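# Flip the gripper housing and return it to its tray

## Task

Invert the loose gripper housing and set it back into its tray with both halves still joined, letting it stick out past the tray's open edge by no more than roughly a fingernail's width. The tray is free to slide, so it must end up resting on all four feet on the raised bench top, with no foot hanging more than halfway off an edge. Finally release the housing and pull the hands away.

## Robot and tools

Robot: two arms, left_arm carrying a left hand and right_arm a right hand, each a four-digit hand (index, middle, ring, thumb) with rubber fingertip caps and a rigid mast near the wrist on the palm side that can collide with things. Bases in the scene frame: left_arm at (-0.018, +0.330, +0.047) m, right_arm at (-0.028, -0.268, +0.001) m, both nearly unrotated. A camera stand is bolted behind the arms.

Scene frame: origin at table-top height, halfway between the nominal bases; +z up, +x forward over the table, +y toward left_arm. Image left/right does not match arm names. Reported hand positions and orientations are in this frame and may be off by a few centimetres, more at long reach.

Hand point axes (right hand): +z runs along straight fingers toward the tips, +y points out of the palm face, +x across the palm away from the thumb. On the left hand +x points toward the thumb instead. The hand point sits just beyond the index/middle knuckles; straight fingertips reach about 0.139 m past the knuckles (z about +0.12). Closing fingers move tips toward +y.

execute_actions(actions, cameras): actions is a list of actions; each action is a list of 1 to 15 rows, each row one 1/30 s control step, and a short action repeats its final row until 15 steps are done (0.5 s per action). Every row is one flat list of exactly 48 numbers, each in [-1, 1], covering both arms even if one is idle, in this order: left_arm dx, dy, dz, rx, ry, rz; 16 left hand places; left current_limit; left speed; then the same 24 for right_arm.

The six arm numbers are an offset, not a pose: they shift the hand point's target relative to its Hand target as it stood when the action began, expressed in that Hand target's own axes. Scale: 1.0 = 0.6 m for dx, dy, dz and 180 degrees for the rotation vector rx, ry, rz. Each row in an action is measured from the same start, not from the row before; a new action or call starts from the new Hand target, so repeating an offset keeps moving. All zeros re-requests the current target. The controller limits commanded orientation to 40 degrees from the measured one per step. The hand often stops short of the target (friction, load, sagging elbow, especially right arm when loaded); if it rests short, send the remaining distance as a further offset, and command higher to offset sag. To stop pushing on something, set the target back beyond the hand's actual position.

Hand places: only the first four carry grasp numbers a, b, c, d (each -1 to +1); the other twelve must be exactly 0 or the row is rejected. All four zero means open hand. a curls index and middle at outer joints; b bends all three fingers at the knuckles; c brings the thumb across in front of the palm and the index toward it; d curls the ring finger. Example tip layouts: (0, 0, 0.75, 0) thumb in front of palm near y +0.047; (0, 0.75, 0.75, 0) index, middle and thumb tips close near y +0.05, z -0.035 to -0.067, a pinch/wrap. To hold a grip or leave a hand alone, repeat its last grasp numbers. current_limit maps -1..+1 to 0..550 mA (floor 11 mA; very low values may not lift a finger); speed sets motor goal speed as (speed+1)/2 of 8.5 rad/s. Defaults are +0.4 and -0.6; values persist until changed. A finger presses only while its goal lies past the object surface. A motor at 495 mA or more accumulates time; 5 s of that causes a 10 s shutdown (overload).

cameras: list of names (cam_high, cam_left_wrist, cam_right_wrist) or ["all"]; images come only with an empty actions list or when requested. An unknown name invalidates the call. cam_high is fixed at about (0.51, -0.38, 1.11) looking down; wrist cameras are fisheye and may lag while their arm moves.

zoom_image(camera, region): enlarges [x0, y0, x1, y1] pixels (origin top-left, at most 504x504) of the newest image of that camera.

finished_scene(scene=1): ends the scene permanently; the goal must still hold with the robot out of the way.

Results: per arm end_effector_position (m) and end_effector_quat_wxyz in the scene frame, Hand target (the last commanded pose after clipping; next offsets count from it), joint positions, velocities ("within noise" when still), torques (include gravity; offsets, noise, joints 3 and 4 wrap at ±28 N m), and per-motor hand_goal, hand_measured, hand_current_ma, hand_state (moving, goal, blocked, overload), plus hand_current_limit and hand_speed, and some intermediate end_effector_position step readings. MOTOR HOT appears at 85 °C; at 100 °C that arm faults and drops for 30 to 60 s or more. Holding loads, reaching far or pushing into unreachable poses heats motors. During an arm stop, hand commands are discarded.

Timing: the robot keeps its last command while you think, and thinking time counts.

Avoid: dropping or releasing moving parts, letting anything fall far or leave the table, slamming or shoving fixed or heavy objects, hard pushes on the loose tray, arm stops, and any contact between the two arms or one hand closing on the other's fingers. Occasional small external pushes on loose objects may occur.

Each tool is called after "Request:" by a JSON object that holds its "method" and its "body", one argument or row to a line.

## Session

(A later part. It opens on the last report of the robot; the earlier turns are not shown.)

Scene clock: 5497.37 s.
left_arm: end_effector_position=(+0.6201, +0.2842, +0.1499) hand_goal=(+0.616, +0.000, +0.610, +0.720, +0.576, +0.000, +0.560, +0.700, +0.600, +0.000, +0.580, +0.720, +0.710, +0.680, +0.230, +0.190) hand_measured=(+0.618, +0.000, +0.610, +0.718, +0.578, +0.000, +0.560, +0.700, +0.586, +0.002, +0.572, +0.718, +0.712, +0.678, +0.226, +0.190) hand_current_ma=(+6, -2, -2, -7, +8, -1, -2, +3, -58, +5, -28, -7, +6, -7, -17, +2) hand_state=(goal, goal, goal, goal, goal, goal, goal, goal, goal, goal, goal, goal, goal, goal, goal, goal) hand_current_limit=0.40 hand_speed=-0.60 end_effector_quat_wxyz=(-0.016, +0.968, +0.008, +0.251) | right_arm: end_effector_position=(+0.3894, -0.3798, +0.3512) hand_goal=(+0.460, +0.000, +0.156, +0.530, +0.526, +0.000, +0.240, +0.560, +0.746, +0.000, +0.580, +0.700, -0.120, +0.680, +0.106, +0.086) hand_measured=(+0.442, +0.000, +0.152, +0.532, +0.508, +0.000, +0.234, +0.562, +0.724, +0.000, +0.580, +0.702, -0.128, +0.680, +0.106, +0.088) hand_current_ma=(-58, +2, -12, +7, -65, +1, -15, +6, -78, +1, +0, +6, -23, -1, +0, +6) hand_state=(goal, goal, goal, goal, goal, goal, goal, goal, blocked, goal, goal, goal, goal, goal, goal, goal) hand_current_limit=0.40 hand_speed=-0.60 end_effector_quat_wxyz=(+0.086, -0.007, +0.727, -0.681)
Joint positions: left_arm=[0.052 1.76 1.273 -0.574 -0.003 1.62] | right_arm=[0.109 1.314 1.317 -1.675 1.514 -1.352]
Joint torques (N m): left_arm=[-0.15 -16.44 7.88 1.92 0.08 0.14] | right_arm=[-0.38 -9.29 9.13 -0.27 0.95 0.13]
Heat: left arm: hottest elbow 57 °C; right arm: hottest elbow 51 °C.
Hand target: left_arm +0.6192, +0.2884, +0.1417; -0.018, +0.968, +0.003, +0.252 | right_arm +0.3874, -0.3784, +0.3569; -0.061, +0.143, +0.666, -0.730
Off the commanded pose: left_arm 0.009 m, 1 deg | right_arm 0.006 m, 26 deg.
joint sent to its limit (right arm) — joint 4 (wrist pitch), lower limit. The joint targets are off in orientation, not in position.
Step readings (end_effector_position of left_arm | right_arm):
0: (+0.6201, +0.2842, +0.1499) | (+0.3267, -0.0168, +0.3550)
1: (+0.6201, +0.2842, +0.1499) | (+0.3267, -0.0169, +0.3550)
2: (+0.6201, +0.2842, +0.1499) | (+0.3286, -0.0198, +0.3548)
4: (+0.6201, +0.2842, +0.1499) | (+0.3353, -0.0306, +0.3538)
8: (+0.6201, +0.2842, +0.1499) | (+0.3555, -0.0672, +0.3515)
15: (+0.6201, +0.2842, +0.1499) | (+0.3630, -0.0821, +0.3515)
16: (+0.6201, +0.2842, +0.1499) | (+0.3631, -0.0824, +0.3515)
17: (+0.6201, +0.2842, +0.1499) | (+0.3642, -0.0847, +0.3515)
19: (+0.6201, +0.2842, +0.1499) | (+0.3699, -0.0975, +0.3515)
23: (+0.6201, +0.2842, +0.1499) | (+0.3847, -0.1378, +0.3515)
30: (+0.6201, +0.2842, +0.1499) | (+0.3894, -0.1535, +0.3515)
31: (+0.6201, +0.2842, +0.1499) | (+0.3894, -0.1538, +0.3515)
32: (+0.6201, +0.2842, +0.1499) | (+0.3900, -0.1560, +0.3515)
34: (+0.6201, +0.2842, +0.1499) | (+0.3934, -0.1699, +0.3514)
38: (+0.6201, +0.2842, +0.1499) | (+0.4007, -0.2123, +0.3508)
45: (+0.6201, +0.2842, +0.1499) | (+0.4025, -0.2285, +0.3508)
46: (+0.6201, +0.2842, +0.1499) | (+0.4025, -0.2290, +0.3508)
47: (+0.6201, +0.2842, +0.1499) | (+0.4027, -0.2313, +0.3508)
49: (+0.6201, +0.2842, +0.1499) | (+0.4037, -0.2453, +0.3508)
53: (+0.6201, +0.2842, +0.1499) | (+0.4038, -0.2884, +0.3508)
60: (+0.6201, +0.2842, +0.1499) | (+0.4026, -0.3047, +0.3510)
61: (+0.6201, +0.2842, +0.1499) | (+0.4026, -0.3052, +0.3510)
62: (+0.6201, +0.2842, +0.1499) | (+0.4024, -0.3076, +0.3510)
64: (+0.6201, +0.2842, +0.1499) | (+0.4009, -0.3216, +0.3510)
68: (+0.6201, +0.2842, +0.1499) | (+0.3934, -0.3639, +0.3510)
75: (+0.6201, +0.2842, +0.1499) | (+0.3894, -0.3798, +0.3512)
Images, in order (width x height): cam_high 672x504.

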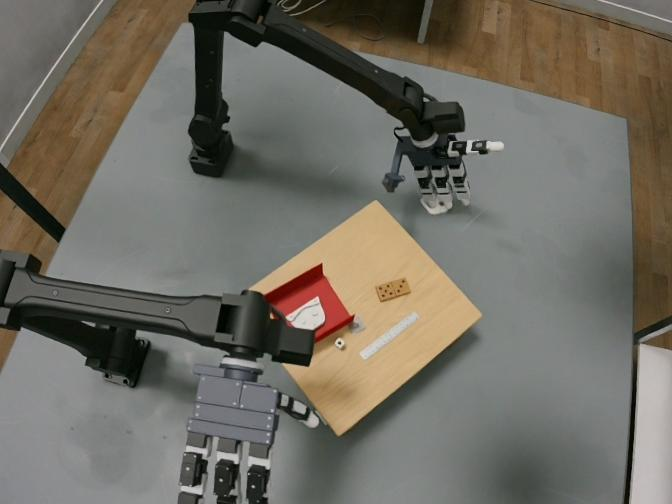

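Request:
{"method": "execute_actions", "body": {
  "actions": [
    [[-0.0292,-0.0005,-0.0163,0,0,0,0,0.1,0,0,0,0,0,0,0,0,0,0,0,0,0,0,0.4,-0.6,0,0,0,0,0,0,0.2,0.1,0.5,0,0,0,0,0,0,0,0,0,0,0,0,0,0.4,-0.6]],
    [[-0.0292,-0.0005,-0.0163,0,0,0,0,0.1,0,0,0,0,0,0,0,0,0,0,0,0,0,0,0.4,-0.6,0,0,0,0,0,0,0.2,0.1,0.5,0,0,0,0,0,0,0,0,0,0,0,0,0,0.4,-0.6]],
    [[-0.0292,-0.0005,-0.0163,0,0,0,0,0.1,0,0,0,0,0,0,0,0,0,0,0,0,0,0,0.4,-0.6,0,0,0,0,0,0,0.2,0.1,0.5,0,0,0,0,0,0,0,0,0,0,0,0,0,0.4,-0.6]]
  ],
  "cameras": ["cam_high","cam_left_wrist"]
}}

Request:
{"method": "zoom_image", "body": {
  "camera": "cam_high",
  "region": [370, 140, 480, 230]
}}

Scene clock: 5509.97 s.
left_arm: end_effector_position=(+0.5660, +0.2843, +0.1470) hand_goal=(+0.616, +0.000, +0.610, +0.720, +0.576, +0.000, +0.560, +0.700, +0.600, +0.000, +0.580, +0.720, +0.710, +0.680, +0.230, +0.190) hand_measured=(+0.618, +0.000, +0.610, +0.718, +0.578, +0.000, +0.560, +0.700, +0.592, +0.040, +0.572, +0.718, +0.712, +0.678, +0.226, +0.190) hand_current_ma=(+6, -2, -2, -7, +8, -1, -2, +3, -34, +145, -25, -7, +6, -7, -17, +2) hand_state=(goal, goal, goal, goal, goal, goal, goal, goal, goal, blocked, goal, goal, goal, goal, goal, goal) hand_current_limit=0.40 hand_speed=-0.60 end_effector_quat_wxyz=(-0.015, +0.966, +0.010, +0.257) | right_arm: end_effector_position=(+0.3894, -0.3798, +0.3512) hand_goal=(+0.460, +0.000, +0.156, +0.530, +0.526, +0.000, +0.240, +0.560, +0.746, +0.000, +0.580, +0.700, -0.120, +0.680, +0.106, +0.086) hand_measured=(+0.442, +0.000, +0.152, +0.532, +0.508, +0.000, +0.234, +0.562, +0.724, +0.000, +0.580, +0.702, -0.128, +0.680, +0.106, +0.088) hand_current_ma=(-58, +2, -12, +7, -65, +1, -15, +6, -78, +1, +0, +6, -23, -1, +0, +6) hand_state=(goal, goal, goal, goal, goal, goal, goal, goal, blocked, goal, goal, goal, goal, goal, goal, goal) hand_current_limit=0.40 hand_speed=-0.60 end_effector_quat_wxyz=(+0.086, -0.007, +0.727, -0.681)
Joint positions: left_arm=[0.059 1.635 1.09 -0.505 0 1.621] | right_arm=[0.109 1.314 1.317 -1.675 1.514 -1.352]
Joint torques (N m): left_arm=[-0.56 -15.79 7.36 1.21 0.15 0.24] | right_arm=[-0.44 -9.64 9.18 -0.2 0.96 0.1]
Heat: left arm: hottest elbow 56 °C; right arm: hottest elbow 52 °C.
Hand target: left_arm +0.5591, +0.2883, +0.1418; -0.018, +0.968, +0.003, +0.252 | right_arm +0.3874, -0.3784, +0.3569; -0.061, +0.143, +0.666, -0.730
Off the commanded pose: left_arm 0.010 m, 1 deg | right_arm 0.006 m, 26 deg.
joint sent to its limit (right arm) — joint 4 (wrist pitch), lower limit. The joint targets are off in orientation, not in position.
Step readings (end_effector_position of left_arm | right_arm):
0: (+0.6201, +0.2842, +0.1499) | (+0.3894, -0.3798, +0.3512)
1: (+0.6198, +0.2842, +0.1497) | (+0.3894, -0.3798, +0.3512)
2: (+0.6191, +0.2841, +0.1499) | (+0.3894, -0.3798, +0.3512)
4: (+0.6155, +0.2841, +0.1490) | (+0.3894, -0.3798, +0.3512)
8: (+0.6086, +0.2837, +0.1483) | (+0.3894, -0.3798, +0.3512)
15: (+0.6065, +0.2839, +0.1482) | (+0.3894, -0.3798, +0.3512)
16: (+0.6061, +0.2839, +0.1480) | (+0.3894, -0.3798, +0.3512)
17: (+0.6054, +0.2838, +0.1480) | (+0.3894, -0.3798, +0.3512)
19: (+0.6006, +0.2837, +0.1479) | (+0.3894, -0.3798, +0.3512)
23: (+0.5888, +0.2838, +0.1479) | (+0.3894, -0.3798, +0.3512)
30: (+0.5861, +0.2842, +0.1474) | (+0.3894, -0.3798, +0.3512)
31: (+0.5857, +0.2842, +0.1472) | (+0.3894, -0.3798, +0.3512)
32: (+0.5850, +0.2841, +0.1473) | (+0.3894, -0.3798, +0.3512)
34: (+0.5804, +0.2840, +0.1471) | (+0.3894, -0.3798, +0.3512)
38: (+0.5686, +0.2842, +0.1471) | (+0.3894, -0.3798, +0.3512)
45: (+0.5660, +0.2843, +0.1470) | (+0.3894, -0.3798, +0.3512)
camera_calibration:
cam_left_wrist: T_world_to_cam=[[-0.694738, 0.647892, -0.31237, 0.2175], [0.00662703, 0.44004, 0.897954, -0.312926], [0.719232, 0.621773, -0.310006, -0.41571], [0, 0, 0, 1]] pos_world=[0.452171, 0.255261, 0.220061]
Images, in order (width x height): cam_high 672x504, cam_left_wrist 616x616.

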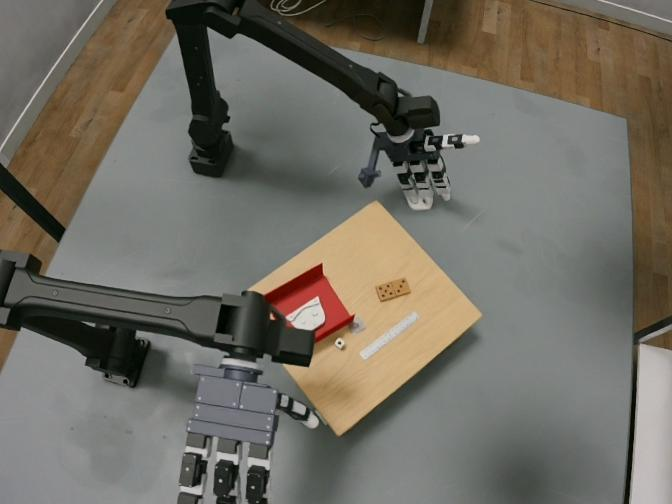

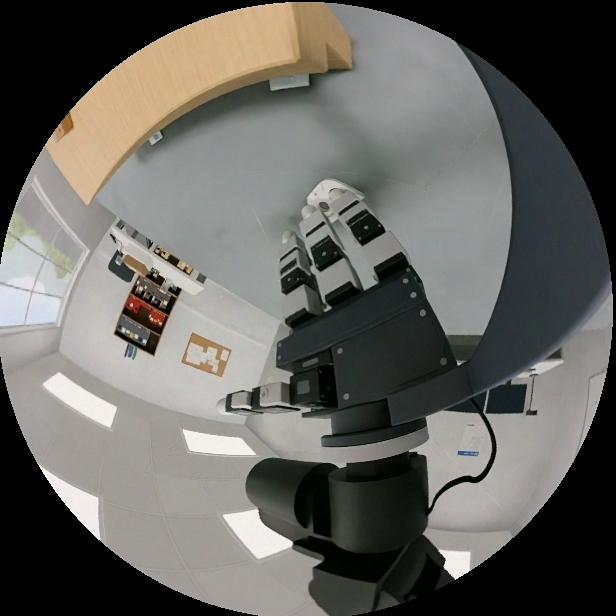

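Scaled by 4.582 from the camera's 672x504 image, which has a finer 960x720 frame.

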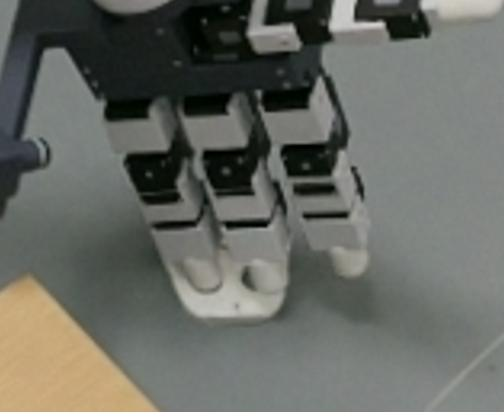

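Request:
{"method": "execute_actions", "body": {
  "actions": [
    [[-0.0292,-0.0005,-0.0163,0,0,0,0,0.1,0,0,0,0,0,0,0,0,0,0,0,0,0,0,0.4,-0.6,0,0,0,0,0,0,0.2,0.1,0.5,0,0,0,0,0,0,0,0,0,0,0,0,0,0.4,-0.6]],
    [[-0.0292,-0.0005,-0.0163,0,0,0,0,0.1,0,0,0,0,0,0,0,0,0,0,0,0,0,0,0.4,-0.6,0,0,0,0,0,0,0.2,0.1,0.5,0,0,0,0,0,0,0,0,0,0,0,0,0,0.4,-0.6]],
    [[-0.0292,-0.0005,-0.0163,0,0,0,0,0.1,0,0,0,0,0,0,0,0,0,0,0,0,0,0,0.4,-0.6,0,0,0,0,0,0,0.2,0.1,0.5,0,0,0,0,0,0,0,0,0,0,0,0,0,0.4,-0.6]],
    [[-0.0292,-0.0005,-0.0163,0,0,0,0,0.1,0,0,0,0,0,0,0,0,0,0,0,0,0,0,0.4,-0.6,0,0,0,0,0,0,0.2,0.1,0.5,0,0,0,0,0,0,0,0,0,0,0,0,0,0.4,-0.6]],
    [[-0.0292,-0.0005,-0.0163,0,0,0,0,0.1,0,0,0,0,0,0,0,0,0,0,0,0,0,0,0.4,-0.6,0,0,0,0,0,0,0.2,0.1,0.5,0,0,0,0,0,0,0,0,0,0,0,0,0,0.4,-0.6]]
  ],
  "cameras": ["cam_high"]
}}

Request:
{"method": "zoom_image", "body": {
  "camera": "cam_high",
  "region": [330, 130, 440, 220]
}}

Scene clock: 5522.67 s.
left_arm: end_effector_position=(+0.4647, +0.2853, +0.1446) hand_goal=(+0.616, +0.000, +0.610, +0.720, +0.576, +0.000, +0.560, +0.700, +0.600, +0.000, +0.580, +0.720, +0.710, +0.680, +0.230, +0.190) hand_measured=(+0.618, +0.000, +0.610, +0.718, +0.578, +0.000, +0.560, +0.700, +0.594, +0.040, +0.574, +0.718, +0.712, +0.678, +0.226, +0.190) hand_current_ma=(+6, -2, -2, -7, +8, -1, -2, +3, -24, +144, -19, -7, +5, -7, -17, +2) hand_state=(goal, goal, goal, goal, goal, goal, goal, goal, goal, blocked, goal, goal, goal, goal, goal, goal) hand_current_limit=0.40 hand_speed=-0.60 end_effector_quat_wxyz=(-0.016, +0.967, +0.009, +0.256) | right_arm: end_effector_position=(+0.3894, -0.3798, +0.3512) hand_goal=(+0.460, +0.000, +0.156, +0.530, +0.526, +0.000, +0.240, +0.560, +0.746, +0.000, +0.580, +0.700, -0.120, +0.680, +0.106, +0.086) hand_measured=(+0.442, +0.000, +0.152, +0.532, +0.508, +0.000, +0.234, +0.562, +0.724, +0.000, +0.580, +0.702, -0.128, +0.680, +0.106, +0.088) hand_current_ma=(-58, +2, -12, +7, -65, +1, -15, +6, -78, +1, +0, +6, -23, -1, +0, +6) hand_state=(goal, goal, goal, goal, goal, goal, goal, goal, blocked, goal, goal, goal, goal, goal, goal, goal) hand_current_limit=0.40 hand_speed=-0.60 end_effector_quat_wxyz=(+0.086, -0.007, +0.727, -0.681)
Joint positions: left_arm=[0.081 1.393 0.808 -0.466 0.01 1.641] | right_arm=[0.109 1.314 1.317 -1.675 1.514 -1.352]
Joint torques (N m): left_arm=[-0.56 -11.28 7.47 1.14 0.13 0.16] | right_arm=[-0.79 -9.35 9.2 -0.29 0.99 0.11]
Heat: left arm: hottest elbow 57 °C; right arm: hottest elbow 52 °C.
Hand target: left_arm +0.4588, +0.2884, +0.1420; -0.019, +0.968, +0.003, +0.252 | right_arm +0.3874, -0.3784, +0.3569; -0.061, +0.143, +0.666, -0.730
Off the commanded pose: left_arm 0.007 m, 1 deg | right_arm 0.006 m, 26 deg.
joint sent to its limit (right arm) — joint 4 (wrist pitch), lower limit. The joint targets are off in orientation, not in position.
Step readings (end_effector_position of left_arm | right_arm):
0: (+0.5660, +0.2843, +0.1470) | (+0.3894, -0.3798, +0.3512)
1: (+0.5656, +0.2843, +0.1467) | (+0.3894, -0.3798, +0.3512)
2: (+0.5648, +0.2845, +0.1466) | (+0.3894, -0.3798, +0.3512)
4: (+0.5603, +0.2843, +0.1467) | (+0.3894, -0.3798, +0.3512)
8: (+0.5484, +0.2844, +0.1466) | (+0.3894, -0.3798, +0.3512)
15: (+0.5457, +0.2847, +0.1465) | (+0.3894, -0.3798, +0.3512)
16: (+0.5453, +0.2847, +0.1462) | (+0.3894, -0.3798, +0.3512)
17: (+0.5445, +0.2845, +0.1461) | (+0.3894, -0.3798, +0.3512)
19: (+0.5401, +0.2846, +0.1461) | (+0.3894, -0.3798, +0.3512)
23: (+0.5281, +0.2846, +0.1461) | (+0.3894, -0.3798, +0.3512)
30: (+0.5254, +0.2846, +0.1459) | (+0.3894, -0.3798, +0.3512)
31: (+0.5249, +0.2848, +0.1455) | (+0.3894, -0.3798, +0.3512)
32: (+0.5241, +0.2847, +0.1454) | (+0.3894, -0.3798, +0.3512)
34: (+0.5195, +0.2846, +0.1455) | (+0.3894, -0.3798, +0.3512)
38: (+0.5079, +0.2848, +0.1455) | (+0.3894, -0.3798, +0.3512)
45: (+0.5051, +0.2848, +0.1454) | (+0.3894, -0.3798, +0.3512)
46: (+0.5048, +0.2850, +0.1452) | (+0.3894, -0.3798, +0.3512)
47: (+0.5038, +0.2848, +0.1450) | (+0.3894, -0.3798, +0.3512)
49: (+0.4991, +0.2848, +0.1449) | (+0.3894, -0.3798, +0.3512)
53: (+0.4876, +0.2850, +0.1450) | (+0.3894, -0.3798, +0.3512)
60: (+0.4849, +0.2852, +0.1450) | (+0.3894, -0.3798, +0.3512)
61: (+0.4846, +0.2851, +0.1448) | (+0.3894, -0.3798, +0.3512)
62: (+0.4836, +0.2850, +0.1445) | (+0.3894, -0.3798, +0.3512)
64: (+0.4787, +0.2850, +0.1444) | (+0.3894, -0.3798, +0.3512)
68: (+0.4674, +0.2852, +0.1448) | (+0.3894, -0.3798, +0.3512)
75: (+0.4647, +0.2853, +0.1446) | (+0.3894, -0.3798, +0.3512)
Images, in order (width x height): cam_high 672x504.

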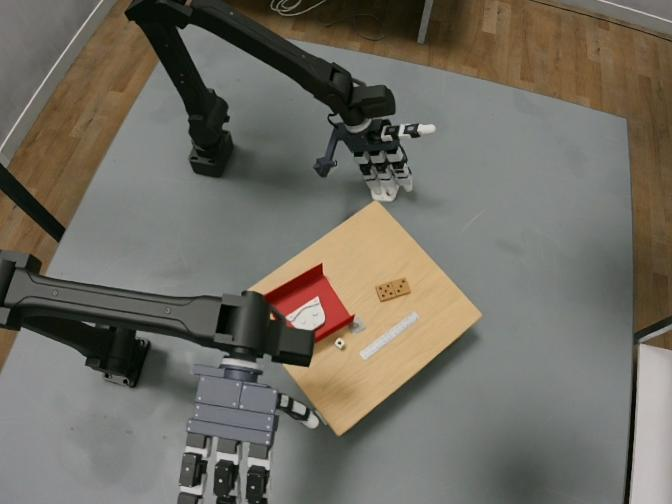

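Scaled by 4.582 from the camera's 672x504 image, which has a finer 960x720 frame.

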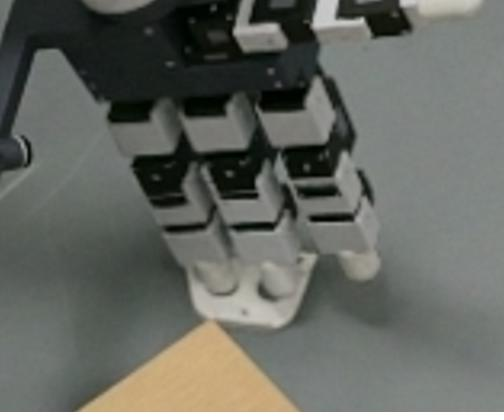

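Request:
{"method": "execute_actions", "body": {
  "actions": [
    [[-0.0292,-0.0005,-0.0163,0,0,0,0,0.1,0,0,0,0,0,0,0,0,0,0,0,0,0,0,0.4,-0.6,0,0,0,0,0,0,0.2,0.1,0.5,0,0,0,0,0,0,0,0,0,0,0,0,0,0.4,-0.6]],
    [[-0.0292,-0.0005,-0.0163,0,0,0,0,0.1,0,0,0,0,0,0,0,0,0,0,0,0,0,0,0.4,-0.6,0,0,0,0,0,0,0.2,0.1,0.5,0,0,0,0,0,0,0,0,0,0,0,0,0,0.4,-0.6]],
    [[-0.0292,-0.0005,-0.0163,0,0,0,0,0.1,0,0,0,0,0,0,0,0,0,0,0,0,0,0,0.4,-0.6,0,0,0,0,0,0,0.2,0.1,0.5,0,0,0,0,0,0,0,0,0,0,0,0,0,0.4,-0.6]],
    [[-0.0292,-0.0005,-0.0163,0,0,0,0,0.1,0,0,0,0,0,0,0,0,0,0,0,0,0,0,0.4,-0.6,0,0,0,0,0,0,0.2,0.1,0.5,0,0,0,0,0,0,0,0,0,0,0,0,0,0.4,-0.6]],
    [[-0.0292,-0.0005,-0.0163,0,0,0,0,0.1,0,0,0,0,0,0,0,0,0,0,0,0,0,0,0.4,-0.6,0,0,0,0,0,0,0.2,0.1,0.5,0,0,0,0,0,0,0,0,0,0,0,0,0,0.4,-0.6]],
    [[-0.0292,-0.0005,-0.0163,0,0,0,0,0.1,0,0,0,0,0,0,0,0,0,0,0,0,0,0,0.4,-0.6,0,0,0,0,0,0,0.2,0.1,0.5,0,0,0,0,0,0,0,0,0,0,0,0,0,0.4,-0.6]]
  ],
  "cameras": ["cam_high"]
}}

Request:
{"method": "zoom_image", "body": {
  "camera": "cam_high",
  "region": [280, 120, 390, 210]
}}

Scene clock: 5534.63 s.
left_arm: end_effector_position=(+0.3432, +0.2864, +0.1429) hand_goal=(+0.616, +0.000, +0.610, +0.720, +0.576, +0.000, +0.560, +0.700, +0.600, +0.000, +0.580, +0.720, +0.710, +0.680, +0.230, +0.190) hand_measured=(+0.618, +0.000, +0.610, +0.718, +0.578, +0.000, +0.560, +0.700, +0.596, +0.018, +0.576, +0.718, +0.712, +0.678, +0.226, +0.190) hand_current_ma=(+6, -2, -2, -7, +8, -1, -2, +3, -13, +63, -13, -7, +5, -7, -17, +2) hand_state=(goal, goal, goal, goal, goal, goal, goal, goal, goal, goal, goal, goal, goal, goal, goal, goal) hand_current_limit=0.40 hand_speed=-0.60 end_effector_quat_wxyz=(-0.016, +0.967, +0.009, +0.255) | right_arm: end_effector_position=(+0.3894, -0.3798, +0.3512) hand_goal=(+0.460, +0.000, +0.156, +0.530, +0.526, +0.000, +0.240, +0.560, +0.746, +0.000, +0.580, +0.700, -0.120, +0.680, +0.106, +0.086) hand_measured=(+0.442, +0.000, +0.152, +0.532, +0.508, +0.000, +0.234, +0.562, +0.724, +0.000, +0.580, +0.702, -0.128, +0.680, +0.106, +0.088) hand_current_ma=(-58, +2, -12, +7, -65, +1, -15, +6, -78, +1, +0, +6, -23, -1, +0, +6) hand_state=(goal, goal, goal, goal, goal, goal, goal, goal, blocked, goal, goal, goal, goal, goal, goal, goal) hand_current_limit=0.40 hand_speed=-0.60 end_effector_quat_wxyz=(+0.086, -0.007, +0.727, -0.681)
Joint positions: left_arm=[0.128 1.037 0.521 -0.538 0.033 1.684] | right_arm=[0.109 1.314 1.317 -1.675 1.514 -1.352]
Joint torques (N m): left_arm=[-0.56 -6.36 8.18 1.03 0.17 0.13] | right_arm=[-0.38 -9.47 9.1 -0.24 1 0.12]
Heat: left arm: hottest elbow 56 °C; right arm: hottest elbow 53 °C.
Hand target: left_arm +0.3383, +0.2884, +0.1419; -0.019, +0.968, +0.003, +0.252 | right_arm +0.3874, -0.3784, +0.3569; -0.061, +0.143, +0.666, -0.730
Off the commanded pose: left_arm 0.005 m, 1 deg | right_arm 0.006 m, 26 deg.
joint sent to its limit (right arm) — joint 4 (wrist pitch), lower limit. The joint targets are off in orientation, not in position.
Step readings (end_effector_position of left_arm | right_arm):
0: (+0.4646, +0.2853, +0.1446) | (+0.3894, -0.3798, +0.3512)
1: (+0.4642, +0.2852, +0.1442) | (+0.3894, -0.3798, +0.3512)
2: (+0.4633, +0.2851, +0.1441) | (+0.3894, -0.3798, +0.3512)
4: (+0.4583, +0.2852, +0.1439) | (+0.3894, -0.3798, +0.3512)
8: (+0.4472, +0.2852, +0.1444) | (+0.3894, -0.3798, +0.3512)
15: (+0.4445, +0.2855, +0.1440) | (+0.3894, -0.3798, +0.3512)
16: (+0.4441, +0.2855, +0.1438) | (+0.3894, -0.3798, +0.3512)
17: (+0.4432, +0.2853, +0.1437) | (+0.3894, -0.3798, +0.3512)
19: (+0.4385, +0.2854, +0.1437) | (+0.3894, -0.3798, +0.3512)
23: (+0.4276, +0.2855, +0.1439) | (+0.3894, -0.3798, +0.3512)
30: (+0.4250, +0.2856, +0.1441) | (+0.3894, -0.3798, +0.3512)
31: (+0.4247, +0.2855, +0.1438) | (+0.3894, -0.3798, +0.3512)
32: (+0.4238, +0.2856, +0.1437) | (+0.3894, -0.3798, +0.3512)
34: (+0.4192, +0.2856, +0.1437) | (+0.3894, -0.3798, +0.3512)
38: (+0.4078, +0.2856, +0.1436) | (+0.3894, -0.3798, +0.3512)
45: (+0.4046, +0.2858, +0.1437) | (+0.3894, -0.3798, +0.3512)
46: (+0.4043, +0.2858, +0.1435) | (+0.3894, -0.3798, +0.3512)
47: (+0.4034, +0.2857, +0.1434) | (+0.3894, -0.3798, +0.3512)
49: (+0.3990, +0.2859, +0.1434) | (+0.3894, -0.3798, +0.3512)
53: (+0.3876, +0.2859, +0.1435) | (+0.3894, -0.3798, +0.3512)
60: (+0.3841, +0.2861, +0.1434) | (+0.3894, -0.3798, +0.3512)
61: (+0.3838, +0.2860, +0.1432) | (+0.3894, -0.3798, +0.3512)
62: (+0.3831, +0.2860, +0.1432) | (+0.3894, -0.3798, +0.3512)
64: (+0.3785, +0.2860, +0.1431) | (+0.3894, -0.3798, +0.3512)
68: (+0.3672, +0.2860, +0.1431) | (+0.3894, -0.3798, +0.3512)
75: (+0.3638, +0.2862, +0.1432) | (+0.3894, -0.3798, +0.3512)
76: (+0.3634, +0.2861, +0.1430) | (+0.3894, -0.3798, +0.3512)
77: (+0.3625, +0.2861, +0.1429) | (+0.3894, -0.3798, +0.3512)
79: (+0.3580, +0.2860, +0.1429) | (+0.3894, -0.3798, +0.3512)
83: (+0.3471, +0.2861, +0.1431) | (+0.3894, -0.3798, +0.3512)
90: (+0.3433, +0.2863, +0.1430) | (+0.3894, -0.3798, +0.3512)
Images, in order (width x height): cam_high 672x504.

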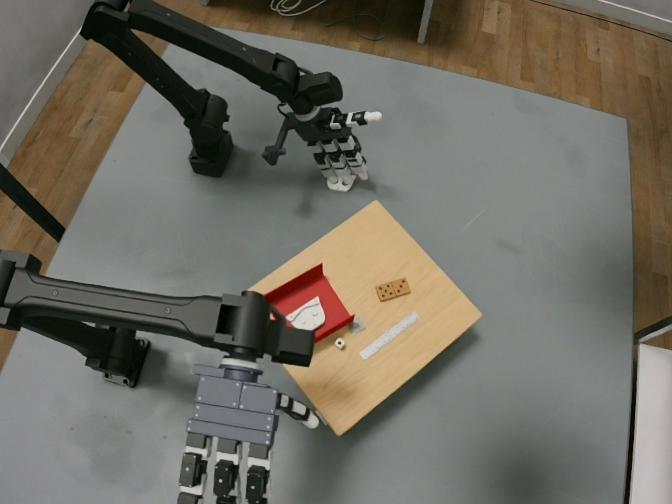

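Scaled by 4.582 from the camera's 672x504 image, which has a finer 960x720 frame.

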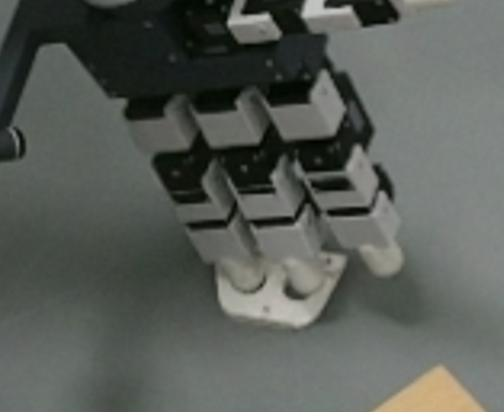

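Request:
{"method": "execute_actions", "body": {
  "actions": [
    [[-0.0306,0.0111,-0.0099,0,0,0,0,0.1,0,0,0,0,0,0,0,0,0,0,0,0,0,0,0.4,-0.6,0,0,0,0,0,0,0.2,0.1,0.5,0,0,0,0,0,0,0,0,0,0,0,0,0,0.4,-0.6]],
    [[-0.0222,0.0211,-0.0132,0,0,0,0,0.1,0,0,0,0,0,0,0,0,0,0,0,0,0,0,0.4,-0.6,0,0,0,0,0,0,0.2,0.1,0.5,0,0,0,0,0,0,0,0,0,0,0,0,0,0.4,-0.6]],
    [[-0.0145,0.0286,-0.0092,0,0,0,0,0.1,0,0,0,0,0,0,0,0,0,0,0,0,0,0,0.4,-0.6,0,0,0,0,0,0,0.2,0.1,0.5,0,0,0,0,0,0,0,0,0,0,0,0,0,0.4,-0.6]],
    [[-0.0098,0.0312,-0.0067,0,0,0,0,0.1,0,0,0,0,0,0,0,0,0,0,0,0,0,0,0.4,-0.6,0,0,0,0,0,0,0.2,0.1,0.5,0,0,0,0,0,0,0,0,0,0,0,0,0,0.4,-0.6]],
    [[-0.0098,0.0312,-0.0067,0,0,0,0,0.1,0,0,0,0,0,0,0,0,0,0,0,0,0,0,0.4,-0.6,0,0,0,0,0,0,0.2,0.1,0.5,0,0,0,0,0,0,0,0,0,0,0,0,0,0.4,-0.6]]
  ],
  "cameras": ["cam_high"]
}}

Request:
{"method": "zoom_image", "body": {
  "camera": "cam_high",
  "region": [260, 140, 370, 230]
}}

Scene clock: 5554.03 s.
left_arm: end_effector_position=(+0.2861, +0.2170, +0.1416) hand_goal=(+0.616, +0.000, +0.610, +0.720, +0.576, +0.000, +0.560, +0.700, +0.600, +0.000, +0.580, +0.720, +0.710, +0.680, +0.230, +0.190) hand_measured=(+0.618, +0.000, +0.610, +0.718, +0.578, +0.000, +0.560, +0.700, +0.622, +0.022, +0.594, +0.726, +0.712, +0.678, +0.226, +0.190) hand_current_ma=(+5, -2, -2, -7, +6, -1, -2, +3, +89, +71, +52, +22, +5, -7, -17, +2) hand_state=(goal, goal, goal, goal, goal, goal, goal, goal, blocked, blocked, goal, goal, goal, goal, goal, goal) hand_current_limit=0.40 hand_speed=-0.60 end_effector_quat_wxyz=(-0.024, +0.965, +0.001, +0.260) | right_arm: end_effector_position=(+0.3894, -0.3798, +0.3512) hand_goal=(+0.460, +0.000, +0.156, +0.530, +0.526, +0.000, +0.240, +0.560, +0.746, +0.000, +0.580, +0.700, -0.120, +0.680, +0.106, +0.086) hand_measured=(+0.442, +0.000, +0.152, +0.532, +0.508, +0.000, +0.234, +0.562, +0.724, +0.000, +0.580, +0.702, -0.128, +0.680, +0.106, +0.088) hand_current_ma=(-58, +2, -12, +7, -65, +1, -15, +6, -78, +1, +0, +6, -23, -1, +0, +6) hand_state=(goal, goal, goal, goal, goal, goal, goal, goal, blocked, goal, goal, goal, goal, goal, goal, goal) hand_current_limit=0.40 hand_speed=-0.60 end_effector_quat_wxyz=(+0.086, -0.007, +0.727, -0.681)
Joint positions: left_arm=[-0.188 0.819 0.411 -0.65 -0.134 1.428] | right_arm=[0.109 1.314 1.317 -1.675 1.514 -1.352]
Joint torques (N m): left_arm=[-1.73 -2.73 8.46 0.95 0.18 -0.29] | right_arm=[-0.62 -9.23 9.17 -0.18 0.98 0.13]
Heat: left arm: hottest elbow 56 °C; right arm: hottest elbow 53 °C.
Hand target: left_arm +0.2805, +0.2135, +0.1379; -0.018, +0.968, +0.003, +0.252 | right_arm +0.3874, -0.3784, +0.3569; -0.061, +0.143, +0.666, -0.730
Off the commanded pose: left_arm 0.007 m, 1 deg | right_arm 0.006 m, 26 deg.
joint sent to its limit (right arm) — joint 4 (wrist pitch), lower limit. The joint targets are off in orientation, not in position.
Step readings (end_effector_position of left_arm | right_arm):
0: (+0.3431, +0.2864, +0.1428) | (+0.3894, -0.3798, +0.3512)
1: (+0.3428, +0.2864, +0.1426) | (+0.3894, -0.3798, +0.3512)
2: (+0.3420, +0.2862, +0.1424) | (+0.3894, -0.3798, +0.3512)
4: (+0.3382, +0.2857, +0.1424) | (+0.3894, -0.3798, +0.3512)
8: (+0.3292, +0.2848, +0.1424) | (+0.3894, -0.3798, +0.3512)
15: (+0.3263, +0.2844, +0.1422) | (+0.3894, -0.3798, +0.3512)
16: (+0.3261, +0.2843, +0.1421) | (+0.3894, -0.3798, +0.3512)
17: (+0.3252, +0.2834, +0.1418) | (+0.3894, -0.3798, +0.3512)
19: (+0.3214, +0.2807, +0.1413) | (+0.3894, -0.3798, +0.3512)
23: (+0.3123, +0.2733, +0.1416) | (+0.3894, -0.3798, +0.3512)
30: (+0.3096, +0.2716, +0.1415) | (+0.3894, -0.3798, +0.3512)
31: (+0.3095, +0.2716, +0.1414) | (+0.3894, -0.3798, +0.3512)
32: (+0.3093, +0.2712, +0.1410) | (+0.3894, -0.3798, +0.3512)
34: (+0.3070, +0.2672, +0.1410) | (+0.3894, -0.3798, +0.3512)
38: (+0.3001, +0.2564, +0.1412) | (+0.3894, -0.3798, +0.3512)
45: (+0.2993, +0.2544, +0.1416) | (+0.3894, -0.3798, +0.3512)
46: (+0.2994, +0.2545, +0.1415) | (+0.3894, -0.3798, +0.3512)
47: (+0.2992, +0.2542, +0.1411) | (+0.3894, -0.3798, +0.3512)
49: (+0.2976, +0.2496, +0.1409) | (+0.3894, -0.3798, +0.3512)
53: (+0.2921, +0.2375, +0.1412) | (+0.3894, -0.3798, +0.3512)
60: (+0.2924, +0.2357, +0.1416) | (+0.3894, -0.3798, +0.3512)
61: (+0.2925, +0.2358, +0.1415) | (+0.3894, -0.3798, +0.3512)
62: (+0.2925, +0.2355, +0.1413) | (+0.3894, -0.3798, +0.3512)
64: (+0.2907, +0.2306, +0.1410) | (+0.3894, -0.3798, +0.3512)
68: (+0.2853, +0.2183, +0.1412) | (+0.3894, -0.3798, +0.3512)
75: (+0.2855, +0.2168, +0.1414) | (+0.3894, -0.3798, +0.3512)
Images, in order (width x height): cam_high 672x504.

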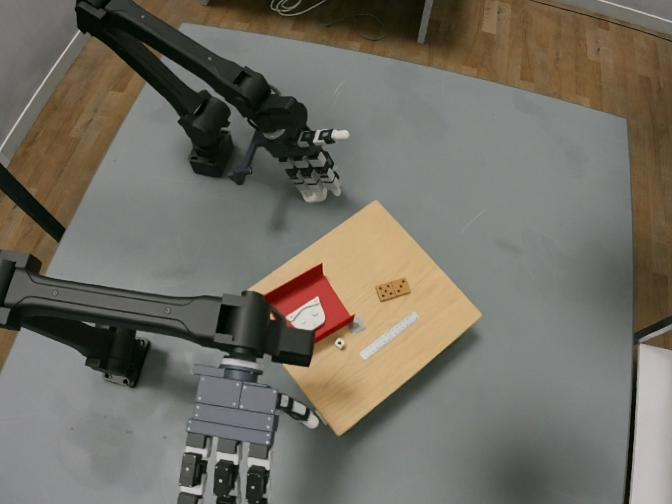

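Scaled by 4.582 from the camera's 672x504 image, which has a finer 960x720 frame.

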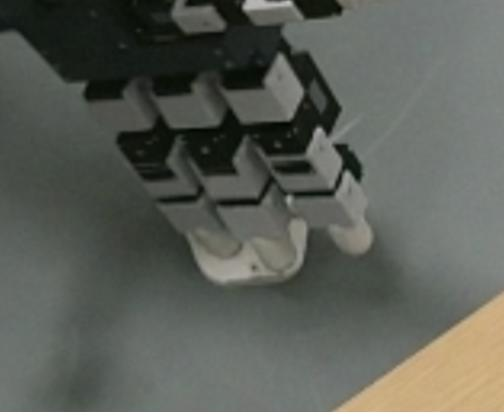

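Request:
{"method": "execute_actions", "body": {
  "actions": [],
  "cameras": ["cam_left_wrist"]
}}

Request:
{"method": "zoom_image", "body": {
  "camera": "cam_left_wrist",
  "region": [280, 140, 400, 260]
}}

Scene clock: 5558.00 s.
left_arm: end_effector_position=(+0.2862, +0.2171, +0.1417) hand_goal=(+0.616, +0.000, +0.610, +0.720, +0.576, +0.000, +0.560, +0.700, +0.600, +0.000, +0.580, +0.720, +0.710, +0.680, +0.230, +0.190) hand_measured=(+0.618, +0.000, +0.610, +0.718, +0.578, +0.000, +0.560, +0.700, +0.622, +0.022, +0.594, +0.726, +0.712, +0.678, +0.226, +0.190) hand_current_ma=(+5, -2, -2, -7, +6, -1, -2, +3, +89, +71, +52, +22, +5, -7, -17, +2) hand_state=(goal, goal, goal, goal, goal, goal, goal, goal, blocked, blocked, goal, goal, goal, goal, goal, goal) hand_current_limit=0.40 hand_speed=-0.60 end_effector_quat_wxyz=(-0.024, +0.965, +0.001, +0.260) | right_arm: end_effector_position=(+0.3894, -0.3798, +0.3512) hand_goal=(+0.460, +0.000, +0.156, +0.530, +0.526, +0.000, +0.240, +0.560, +0.746, +0.000, +0.580, +0.700, -0.120, +0.680, +0.106, +0.086) hand_measured=(+0.442, +0.000, +0.152, +0.532, +0.508, +0.000, +0.234, +0.562, +0.724, +0.000, +0.580, +0.702, -0.128, +0.680, +0.106, +0.088) hand_current_ma=(-58, +2, -12, +7, -65, +1, -15, +6, -78, +1, +0, +6, -23, -1, +0, +6) hand_state=(goal, goal, goal, goal, goal, goal, goal, goal, blocked, goal, goal, goal, goal, goal, goal, goal) hand_current_limit=0.40 hand_speed=-0.60 end_effector_quat_wxyz=(+0.086, -0.007, +0.727, -0.681)
Joint positions: left_arm=[-0.188 0.819 0.411 -0.65 -0.134 1.428] | right_arm=[0.109 1.314 1.317 -1.675 1.514 -1.352]
Joint velocities: within noise
Joint torques (N m): left_arm=[-2.14 -2.67 8.53 0.9 0.14 -0.24] | right_arm=[-0.85 -9.23 9.13 -0.27 0.97 0.14]
Heat: left arm: hottest elbow 57 °C; right arm: hottest elbow 53 °C.
Hand target: left_arm +0.2806, +0.2135, +0.1380; -0.018, +0.968, +0.003, +0.252 | right_arm +0.3874, -0.3784, +0.3569; -0.061, +0.143, +0.666, -0.730
Off the commanded pose: left_arm 0.008 m, 1 deg | right_arm 0.006 m, 26 deg.
camera_calibration:
cam_left_wrist: T_world_to_cam=[[-0.6844, 0.663104, -0.303131, 0.0574787], [0.00687135, 0.421605, 0.906754, -0.273995], [0.729074, 0.618499, -0.293103, -0.178802], [0, 0, 0, 1]] pos_world=[0.171581, 0.187992, 0.213462]
Images, in order (width x height): cam_left_wrist 616x616.

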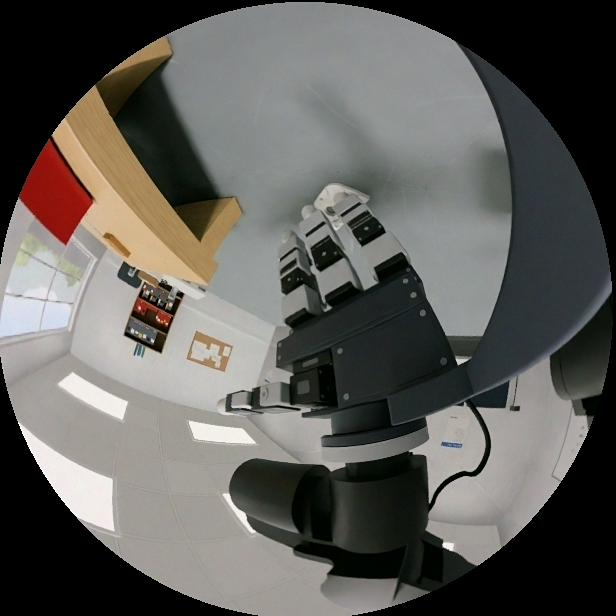

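Scaled by 4.200 from the camera's 616x616 image, which has a finer 880x880 frame.

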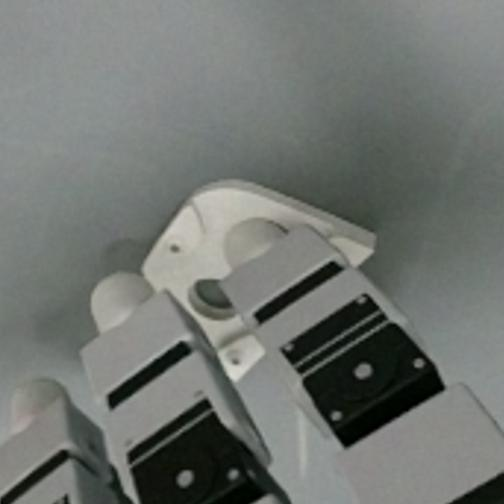

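Request:
{"method": "execute_actions", "body": {
  "actions": [
    [[0.0183,-0.0028,0.0103,0.0244,-0.0017,-0.0437,0,0.1,0,0,0,0,0,0,0,0,0,0,0,0,0,0,0.4,-0.6,0,0,0,0,0,0,0.2,0.1,0.5,0,0,0,0,0,0,0,0,0,0,0,0,0,0.4,-0.6]],
    [[0.0183,-0.0028,0.0103,0.0244,-0.0017,-0.0437,0,0.1,0,0,0,0,0,0,0,0,0,0,0,0,0,0,0.4,-0.6,0,0,0,0,0,0,0.2,0.1,0.5,0,0,0,0,0,0,0,0,0,0,0,0,0,0.4,-0.6]],
    [[0.0183,-0.0028,0.0103,0.0244,-0.0017,-0.0437,0,0.1,0,0,0,0,0,0,0,0,0,0,0,0,0,0,0.4,-0.6,0,0,0,0,0,0,0.2,0.1,0.5,0,0,0,0,0,0,0,0,0,0,0,0,0,0.4,-0.6]]
  ],
  "cameras": ["cam_high","cam_left_wrist"]
}}

Request:
{"method": "zoom_image", "body": {
  "camera": "cam_left_wrist",
  "region": [280, 140, 400, 260]
}}

Request:
{"method": "zoom_image", "body": {
  "camera": "cam_high",
  "region": [260, 140, 370, 230]
}}

Scene clock: 5576.37 s.
left_arm: end_effector_position=(+0.3124, +0.2288, +0.1407) hand_goal=(+0.616, +0.000, +0.610, +0.720, +0.576, +0.000, +0.560, +0.700, +0.600, +0.000, +0.580, +0.720, +0.710, +0.680, +0.230, +0.190) hand_measured=(+0.616, +0.000, +0.610, +0.718, +0.578, +0.000, +0.560, +0.700, +0.612, +0.030, +0.590, +0.724, +0.712, +0.678, +0.226, +0.190) hand_current_ma=(+3, -2, -2, -7, +5, -1, -2, +3, +50, +108, +35, +16, +4, -7, -17, +2) hand_state=(goal, goal, goal, goal, goal, goal, goal, goal, goal, blocked, goal, goal, goal, goal, goal, goal) hand_current_limit=0.40 hand_speed=-0.60 end_effector_quat_wxyz=(-0.077, +0.939, +0.224, +0.249) | right_arm: end_effector_position=(+0.3894, -0.3798, +0.3512) hand_goal=(+0.460, +0.000, +0.156, +0.530, +0.526, +0.000, +0.240, +0.560, +0.746, +0.000, +0.580, +0.700, -0.120, +0.680, +0.106, +0.086) hand_measured=(+0.442, +0.000, +0.152, +0.532, +0.508, +0.000, +0.234, +0.562, +0.724, +0.000, +0.580, +0.702, -0.128, +0.680, +0.106, +0.088) hand_current_ma=(-58, +2, -12, +7, -65, +1, -15, +6, -78, +1, +0, +6, -23, -1, +0, +6) hand_state=(goal, goal, goal, goal, goal, goal, goal, goal, blocked, goal, goal, goal, goal, goal, goal, goal) hand_current_limit=0.40 hand_speed=-0.60 end_effector_quat_wxyz=(+0.086, -0.007, +0.727, -0.681)
Joint positions: left_arm=[-0.385 0.917 0.463 -0.772 -0.407 0.802] | right_arm=[0.109 1.314 1.317 -1.675 1.514 -1.352]
Joint torques (N m): left_arm=[-1.26 -1.26 9.83 1.13 -0.24 -0.28] | right_arm=[-0.67 -9.41 9.13 -0.2 0.96 0.11]
Heat: left arm: hottest elbow 58 °C; right arm: hottest elbow 53 °C.
Hand target: left_arm +0.3166, +0.2248, +0.1381; -0.077, +0.940, +0.229, +0.240 | right_arm +0.3874, -0.3784, +0.3569; -0.061, +0.143, +0.666, -0.730
Off the commanded pose: left_arm 0.006 m, 1 deg | right_arm 0.006 m, 26 deg.
joint sent to its limit (right arm) — joint 4 (wrist pitch), lower limit. The joint targets are off in orientation, not in position.
Step readings (end_effector_position of left_arm | right_arm):
0: (+0.2862, +0.2171, +0.1417) | (+0.3894, -0.3798, +0.3512)
1: (+0.2864, +0.2174, +0.1416) | (+0.3894, -0.3798, +0.3512)
2: (+0.2873, +0.2187, +0.1413) | (+0.3894, -0.3798, +0.3512)
4: (+0.2889, +0.2194, +0.1410) | (+0.3894, -0.3798, +0.3512)
8: (+0.2905, +0.2175, +0.1407) | (+0.3894, -0.3798, +0.3512)
15: (+0.2929, +0.2189, +0.1411) | (+0.3894, -0.3798, +0.3512)
16: (+0.2934, +0.2195, +0.1411) | (+0.3894, -0.3798, +0.3512)
17: (+0.2942, +0.2209, +0.1406) | (+0.3894, -0.3798, +0.3512)
19: (+0.2952, +0.2223, +0.1391) | (+0.3894, -0.3798, +0.3512)
23: (+0.2977, +0.2212, +0.1390) | (+0.3894, -0.3798, +0.3512)
30: (+0.3011, +0.2225, +0.1398) | (+0.3894, -0.3798, +0.3512)
31: (+0.3015, +0.2233, +0.1397) | (+0.3894, -0.3798, +0.3512)
32: (+0.3024, +0.2245, +0.1399) | (+0.3894, -0.3798, +0.3512)
34: (+0.3039, +0.2260, +0.1388) | (+0.3894, -0.3798, +0.3512)
38: (+0.3082, +0.2257, +0.1393) | (+0.3894, -0.3798, +0.3512)
45: (+0.3115, +0.2276, +0.1401) | (+0.3894, -0.3798, +0.3512)
camera_calibration:
cam_left_wrist: T_world_to_cam=[[-0.906371, 0.285157, -0.311732, 0.224345], [-0.187119, 0.39059, 0.901347, -0.209803], [0.378784, 0.875286, -0.300661, -0.153595], [0, 0, 0, 1]] pos_world=[0.222261, 0.152413, 0.212861]
Images, in order (width x height): cam_high 672x504, cam_left_wrist 616x616.

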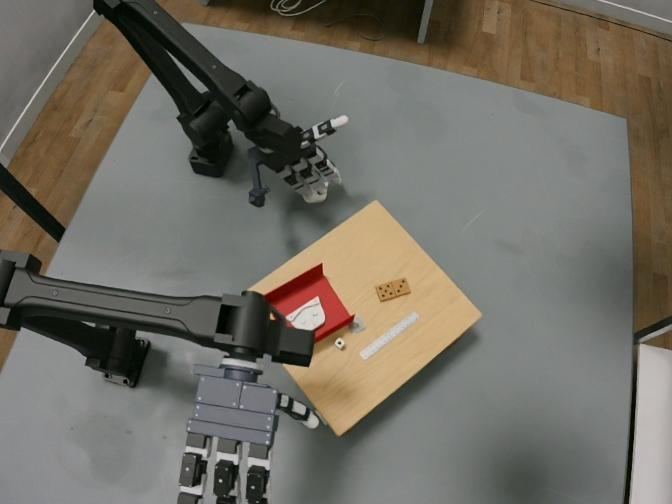

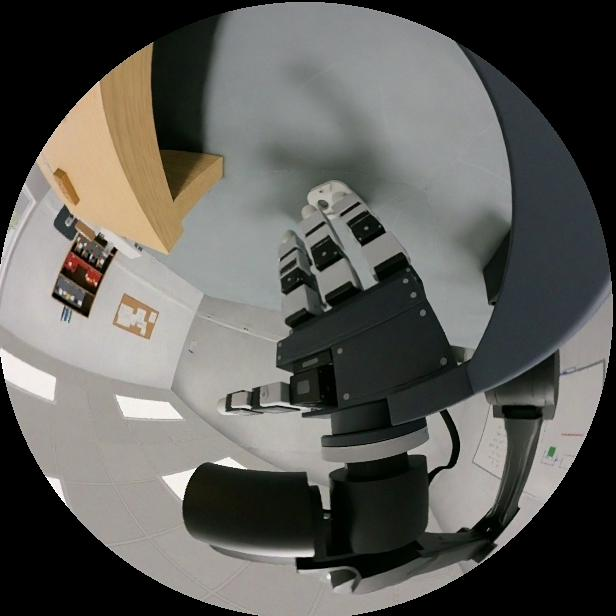

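Scaled by 4.200 from the camera's 616x616 image, which has a finer 880x880 frame.

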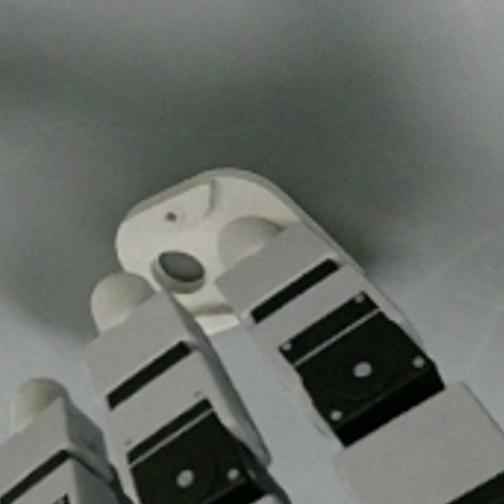

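Scaled by 4.582 from the camera's 672x504 image, which has a finer 960x720 frame.

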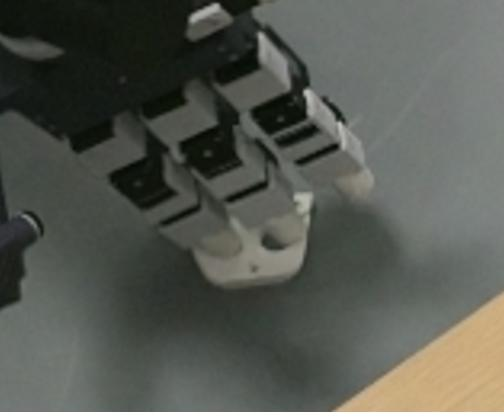

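Request:
{"method": "execute_actions", "body": {
  "actions": [
    [[0.0243,-0.0017,-0.0436,0,0,0,0,0.1,0,0,0,0,0,0,0,0,0,0,0,0,0,0,0.4,-0.6,0,0,0,0,0,0,0.2,0.1,0.5,0,0,0,0,0,0,0,0,0,0,0,0,0,0.4,-0.6]],
    [[0.0302,0.0367,0.0153,0,0,0,0,0.1,0,0,0,0,0,0,0,0,0,0,0,0,0,0,0.4,-0.6,0,0,0,0,0,0,0.2,0.1,0.5,0,0,0,0,0,0,0,0,0,0,0,0,0,0.4,-0.6]],
    [[0.0302,0.0367,0.0153,0,0,0,0,0.1,0,0,0,0,0,0,0,0,0,0,0,0,0,0,0.4,-0.6,0,0,0,0,0,0,0.2,0.1,0.5,0,0,0,0,0,0,0,0,0,0,0,0,0,0.4,-0.6]],
    [[-0.0122,0.0009,0.0218,0,0,0,0,0.1,0,0,0,0,0,0,0,0,0,0,0,0,0,0,0.4,-0.6,0,0,0,0,0,0,0.2,0.1,0.5,0,0,0,0,0,0,0,0,0,0,0,0,0,0.4,-0.6]]
  ],
  "cameras": ["cam_high","cam_left_wrist"]
}}

Request:
{"method": "zoom_image", "body": {
  "camera": "cam_high",
  "region": [260, 140, 370, 230]
}}

Request:
{"method": "zoom_image", "body": {
  "camera": "cam_left_wrist",
  "region": [280, 140, 400, 260]
}}

Scene clock: 5604.23 s.
left_arm: end_effector_position=(+0.3615, +0.2092, +0.1449) hand_goal=(+0.616, +0.000, +0.610, +0.720, +0.576, +0.000, +0.560, +0.700, +0.600, +0.000, +0.580, +0.720, +0.710, +0.680, +0.230, +0.190) hand_measured=(+0.616, +0.000, +0.610, +0.718, +0.578, +0.000, +0.560, +0.700, +0.600, +0.004, +0.582, +0.720, +0.712, +0.678, +0.226, +0.190) hand_current_ma=(+3, -2, -2, -7, +5, -1, -2, +3, -2, +9, +3, +2, +4, -7, -17, +2) hand_state=(goal, goal, goal, goal, goal, goal, goal, goal, goal, goal, goal, goal, goal, goal, goal, goal) hand_current_limit=0.40 hand_speed=-0.60 end_effector_quat_wxyz=(-0.085, +0.943, +0.223, +0.232) | right_arm: end_effector_position=(+0.3894, -0.3798, +0.3512) hand_goal=(+0.460, +0.000, +0.156, +0.530, +0.526, +0.000, +0.240, +0.560, +0.746, +0.000, +0.580, +0.700, -0.120, +0.680, +0.106, +0.086) hand_measured=(+0.442, +0.000, +0.152, +0.532, +0.508, +0.000, +0.234, +0.562, +0.724, +0.000, +0.580, +0.702, -0.128, +0.680, +0.106, +0.088) hand_current_ma=(-58, +2, -12, +7, -65, +1, -15, +6, -78, +1, +0, +6, -23, -1, +0, +6) hand_state=(goal, goal, goal, goal, goal, goal, goal, goal, blocked, goal, goal, goal, goal, goal, goal, goal) hand_current_limit=0.40 hand_speed=-0.60 end_effector_quat_wxyz=(+0.086, -0.007, +0.727, -0.681)
Joint positions: left_arm=[-0.385 1.115 0.609 -0.761 -0.402 0.795] | right_arm=[0.109 1.314 1.317 -1.675 1.514 -1.352]
Joint torques (N m): left_arm=[-1.49 -4.84 10.11 1.4 -0.33 -0.14] | right_arm=[-0.79 -9.23 9.1 -0.28 0.98 0.11]
Heat: left arm: hottest elbow 61 °C; right arm: hottest elbow 53 °C.
Hand target: left_arm +0.3731, +0.2049, +0.1530; -0.077, +0.940, +0.229, +0.240 | right_arm +0.3874, -0.3784, +0.3569; -0.061, +0.143, +0.666, -0.730
Off the commanded pose: left_arm 0.015 m, 2 deg | right_arm 0.006 m, 26 deg.
joint sent to its limit (right arm) — joint 4 (wrist pitch), lower limit. The joint targets are off in orientation, not in position.
Step readings (end_effector_position of left_arm | right_arm):
0: (+0.3124, +0.2288, +0.1407) | (+0.3894, -0.3798, +0.3512)
1: (+0.3124, +0.2288, +0.1409) | (+0.3894, -0.3798, +0.3512)
2: (+0.3121, +0.2291, +0.1412) | (+0.3894, -0.3798, +0.3512)
4: (+0.3091, +0.2303, +0.1405) | (+0.3894, -0.3798, +0.3512)
8: (+0.3041, +0.2321, +0.1397) | (+0.3894, -0.3798, +0.3512)
15: (+0.3005, +0.2335, +0.1395) | (+0.3894, -0.3798, +0.3512)
16: (+0.3006, +0.2334, +0.1397) | (+0.3894, -0.3798, +0.3512)
17: (+0.3012, +0.2330, +0.1404) | (+0.3894, -0.3798, +0.3512)
19: (+0.3049, +0.2316, +0.1423) | (+0.3894, -0.3798, +0.3512)
23: (+0.3177, +0.2265, +0.1469) | (+0.3894, -0.3798, +0.3512)
30: (+0.3239, +0.2241, +0.1479) | (+0.3894, -0.3798, +0.3512)
31: (+0.3242, +0.2240, +0.1479) | (+0.3894, -0.3798, +0.3512)
32: (+0.3251, +0.2236, +0.1478) | (+0.3894, -0.3798, +0.3512)
34: (+0.3301, +0.2217, +0.1473) | (+0.3894, -0.3798, +0.3512)
38: (+0.3445, +0.2160, +0.1471) | (+0.3894, -0.3798, +0.3512)
45: (+0.3509, +0.2133, +0.1478) | (+0.3894, -0.3798, +0.3512)
46: (+0.3510, +0.2132, +0.1478) | (+0.3894, -0.3798, +0.3512)
47: (+0.3520, +0.2129, +0.1480) | (+0.3894, -0.3798, +0.3512)
49: (+0.3552, +0.2116, +0.1479) | (+0.3894, -0.3798, +0.3512)
53: (+0.3597, +0.2098, +0.1467) | (+0.3894, -0.3798, +0.3512)
60: (+0.3615, +0.2092, +0.1449) | (+0.3894, -0.3798, +0.3512)
camera_calibration:
cam_left_wrist: T_world_to_cam=[[-0.919025, 0.28309, -0.274324, 0.275366], [-0.153993, 0.382783, 0.910913, -0.208452], [0.362877, 0.879396, -0.308193, -0.147812], [0, 0, 0, 1]] pos_world=[0.274606, 0.131824, 0.219867]
Images, in order (width x height): cam_high 672x504, cam_left_wrist 616x616.

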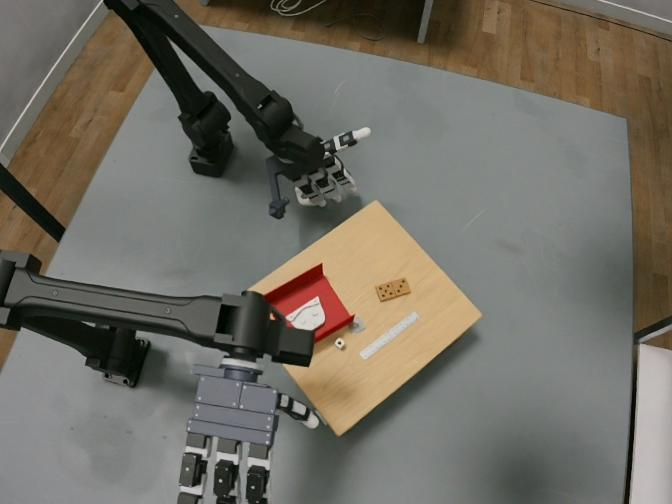

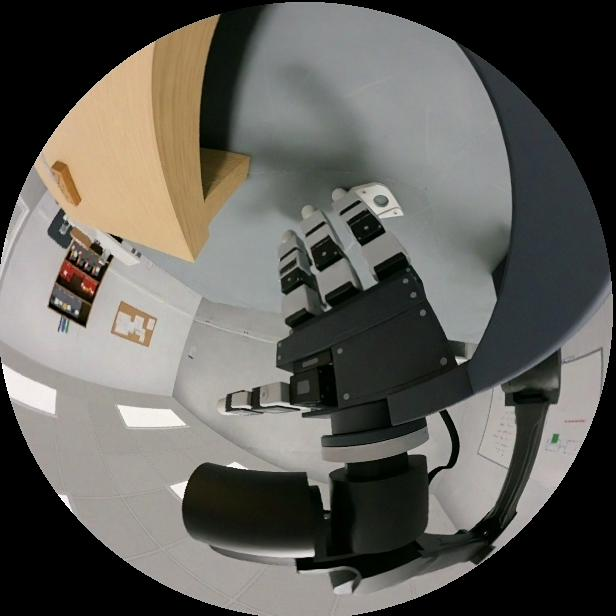

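Scaled by 4.582 from the camera's 672x504 image, which has a finer 960x720 frame.

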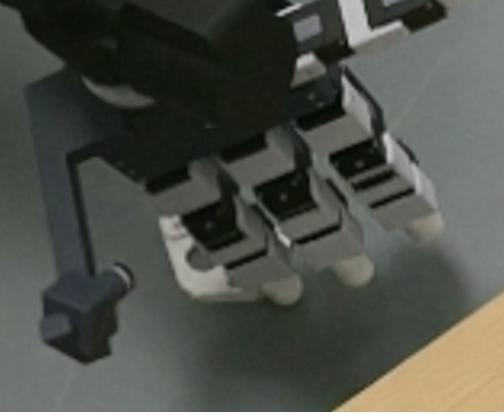

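Scaled by 4.200 from the camera's 616x616 image, which has a finer 880x880 frame.

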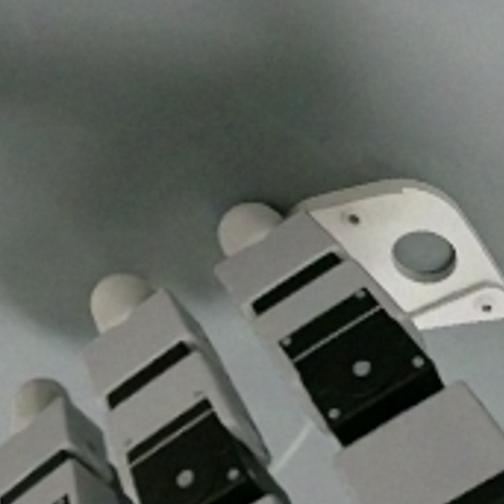

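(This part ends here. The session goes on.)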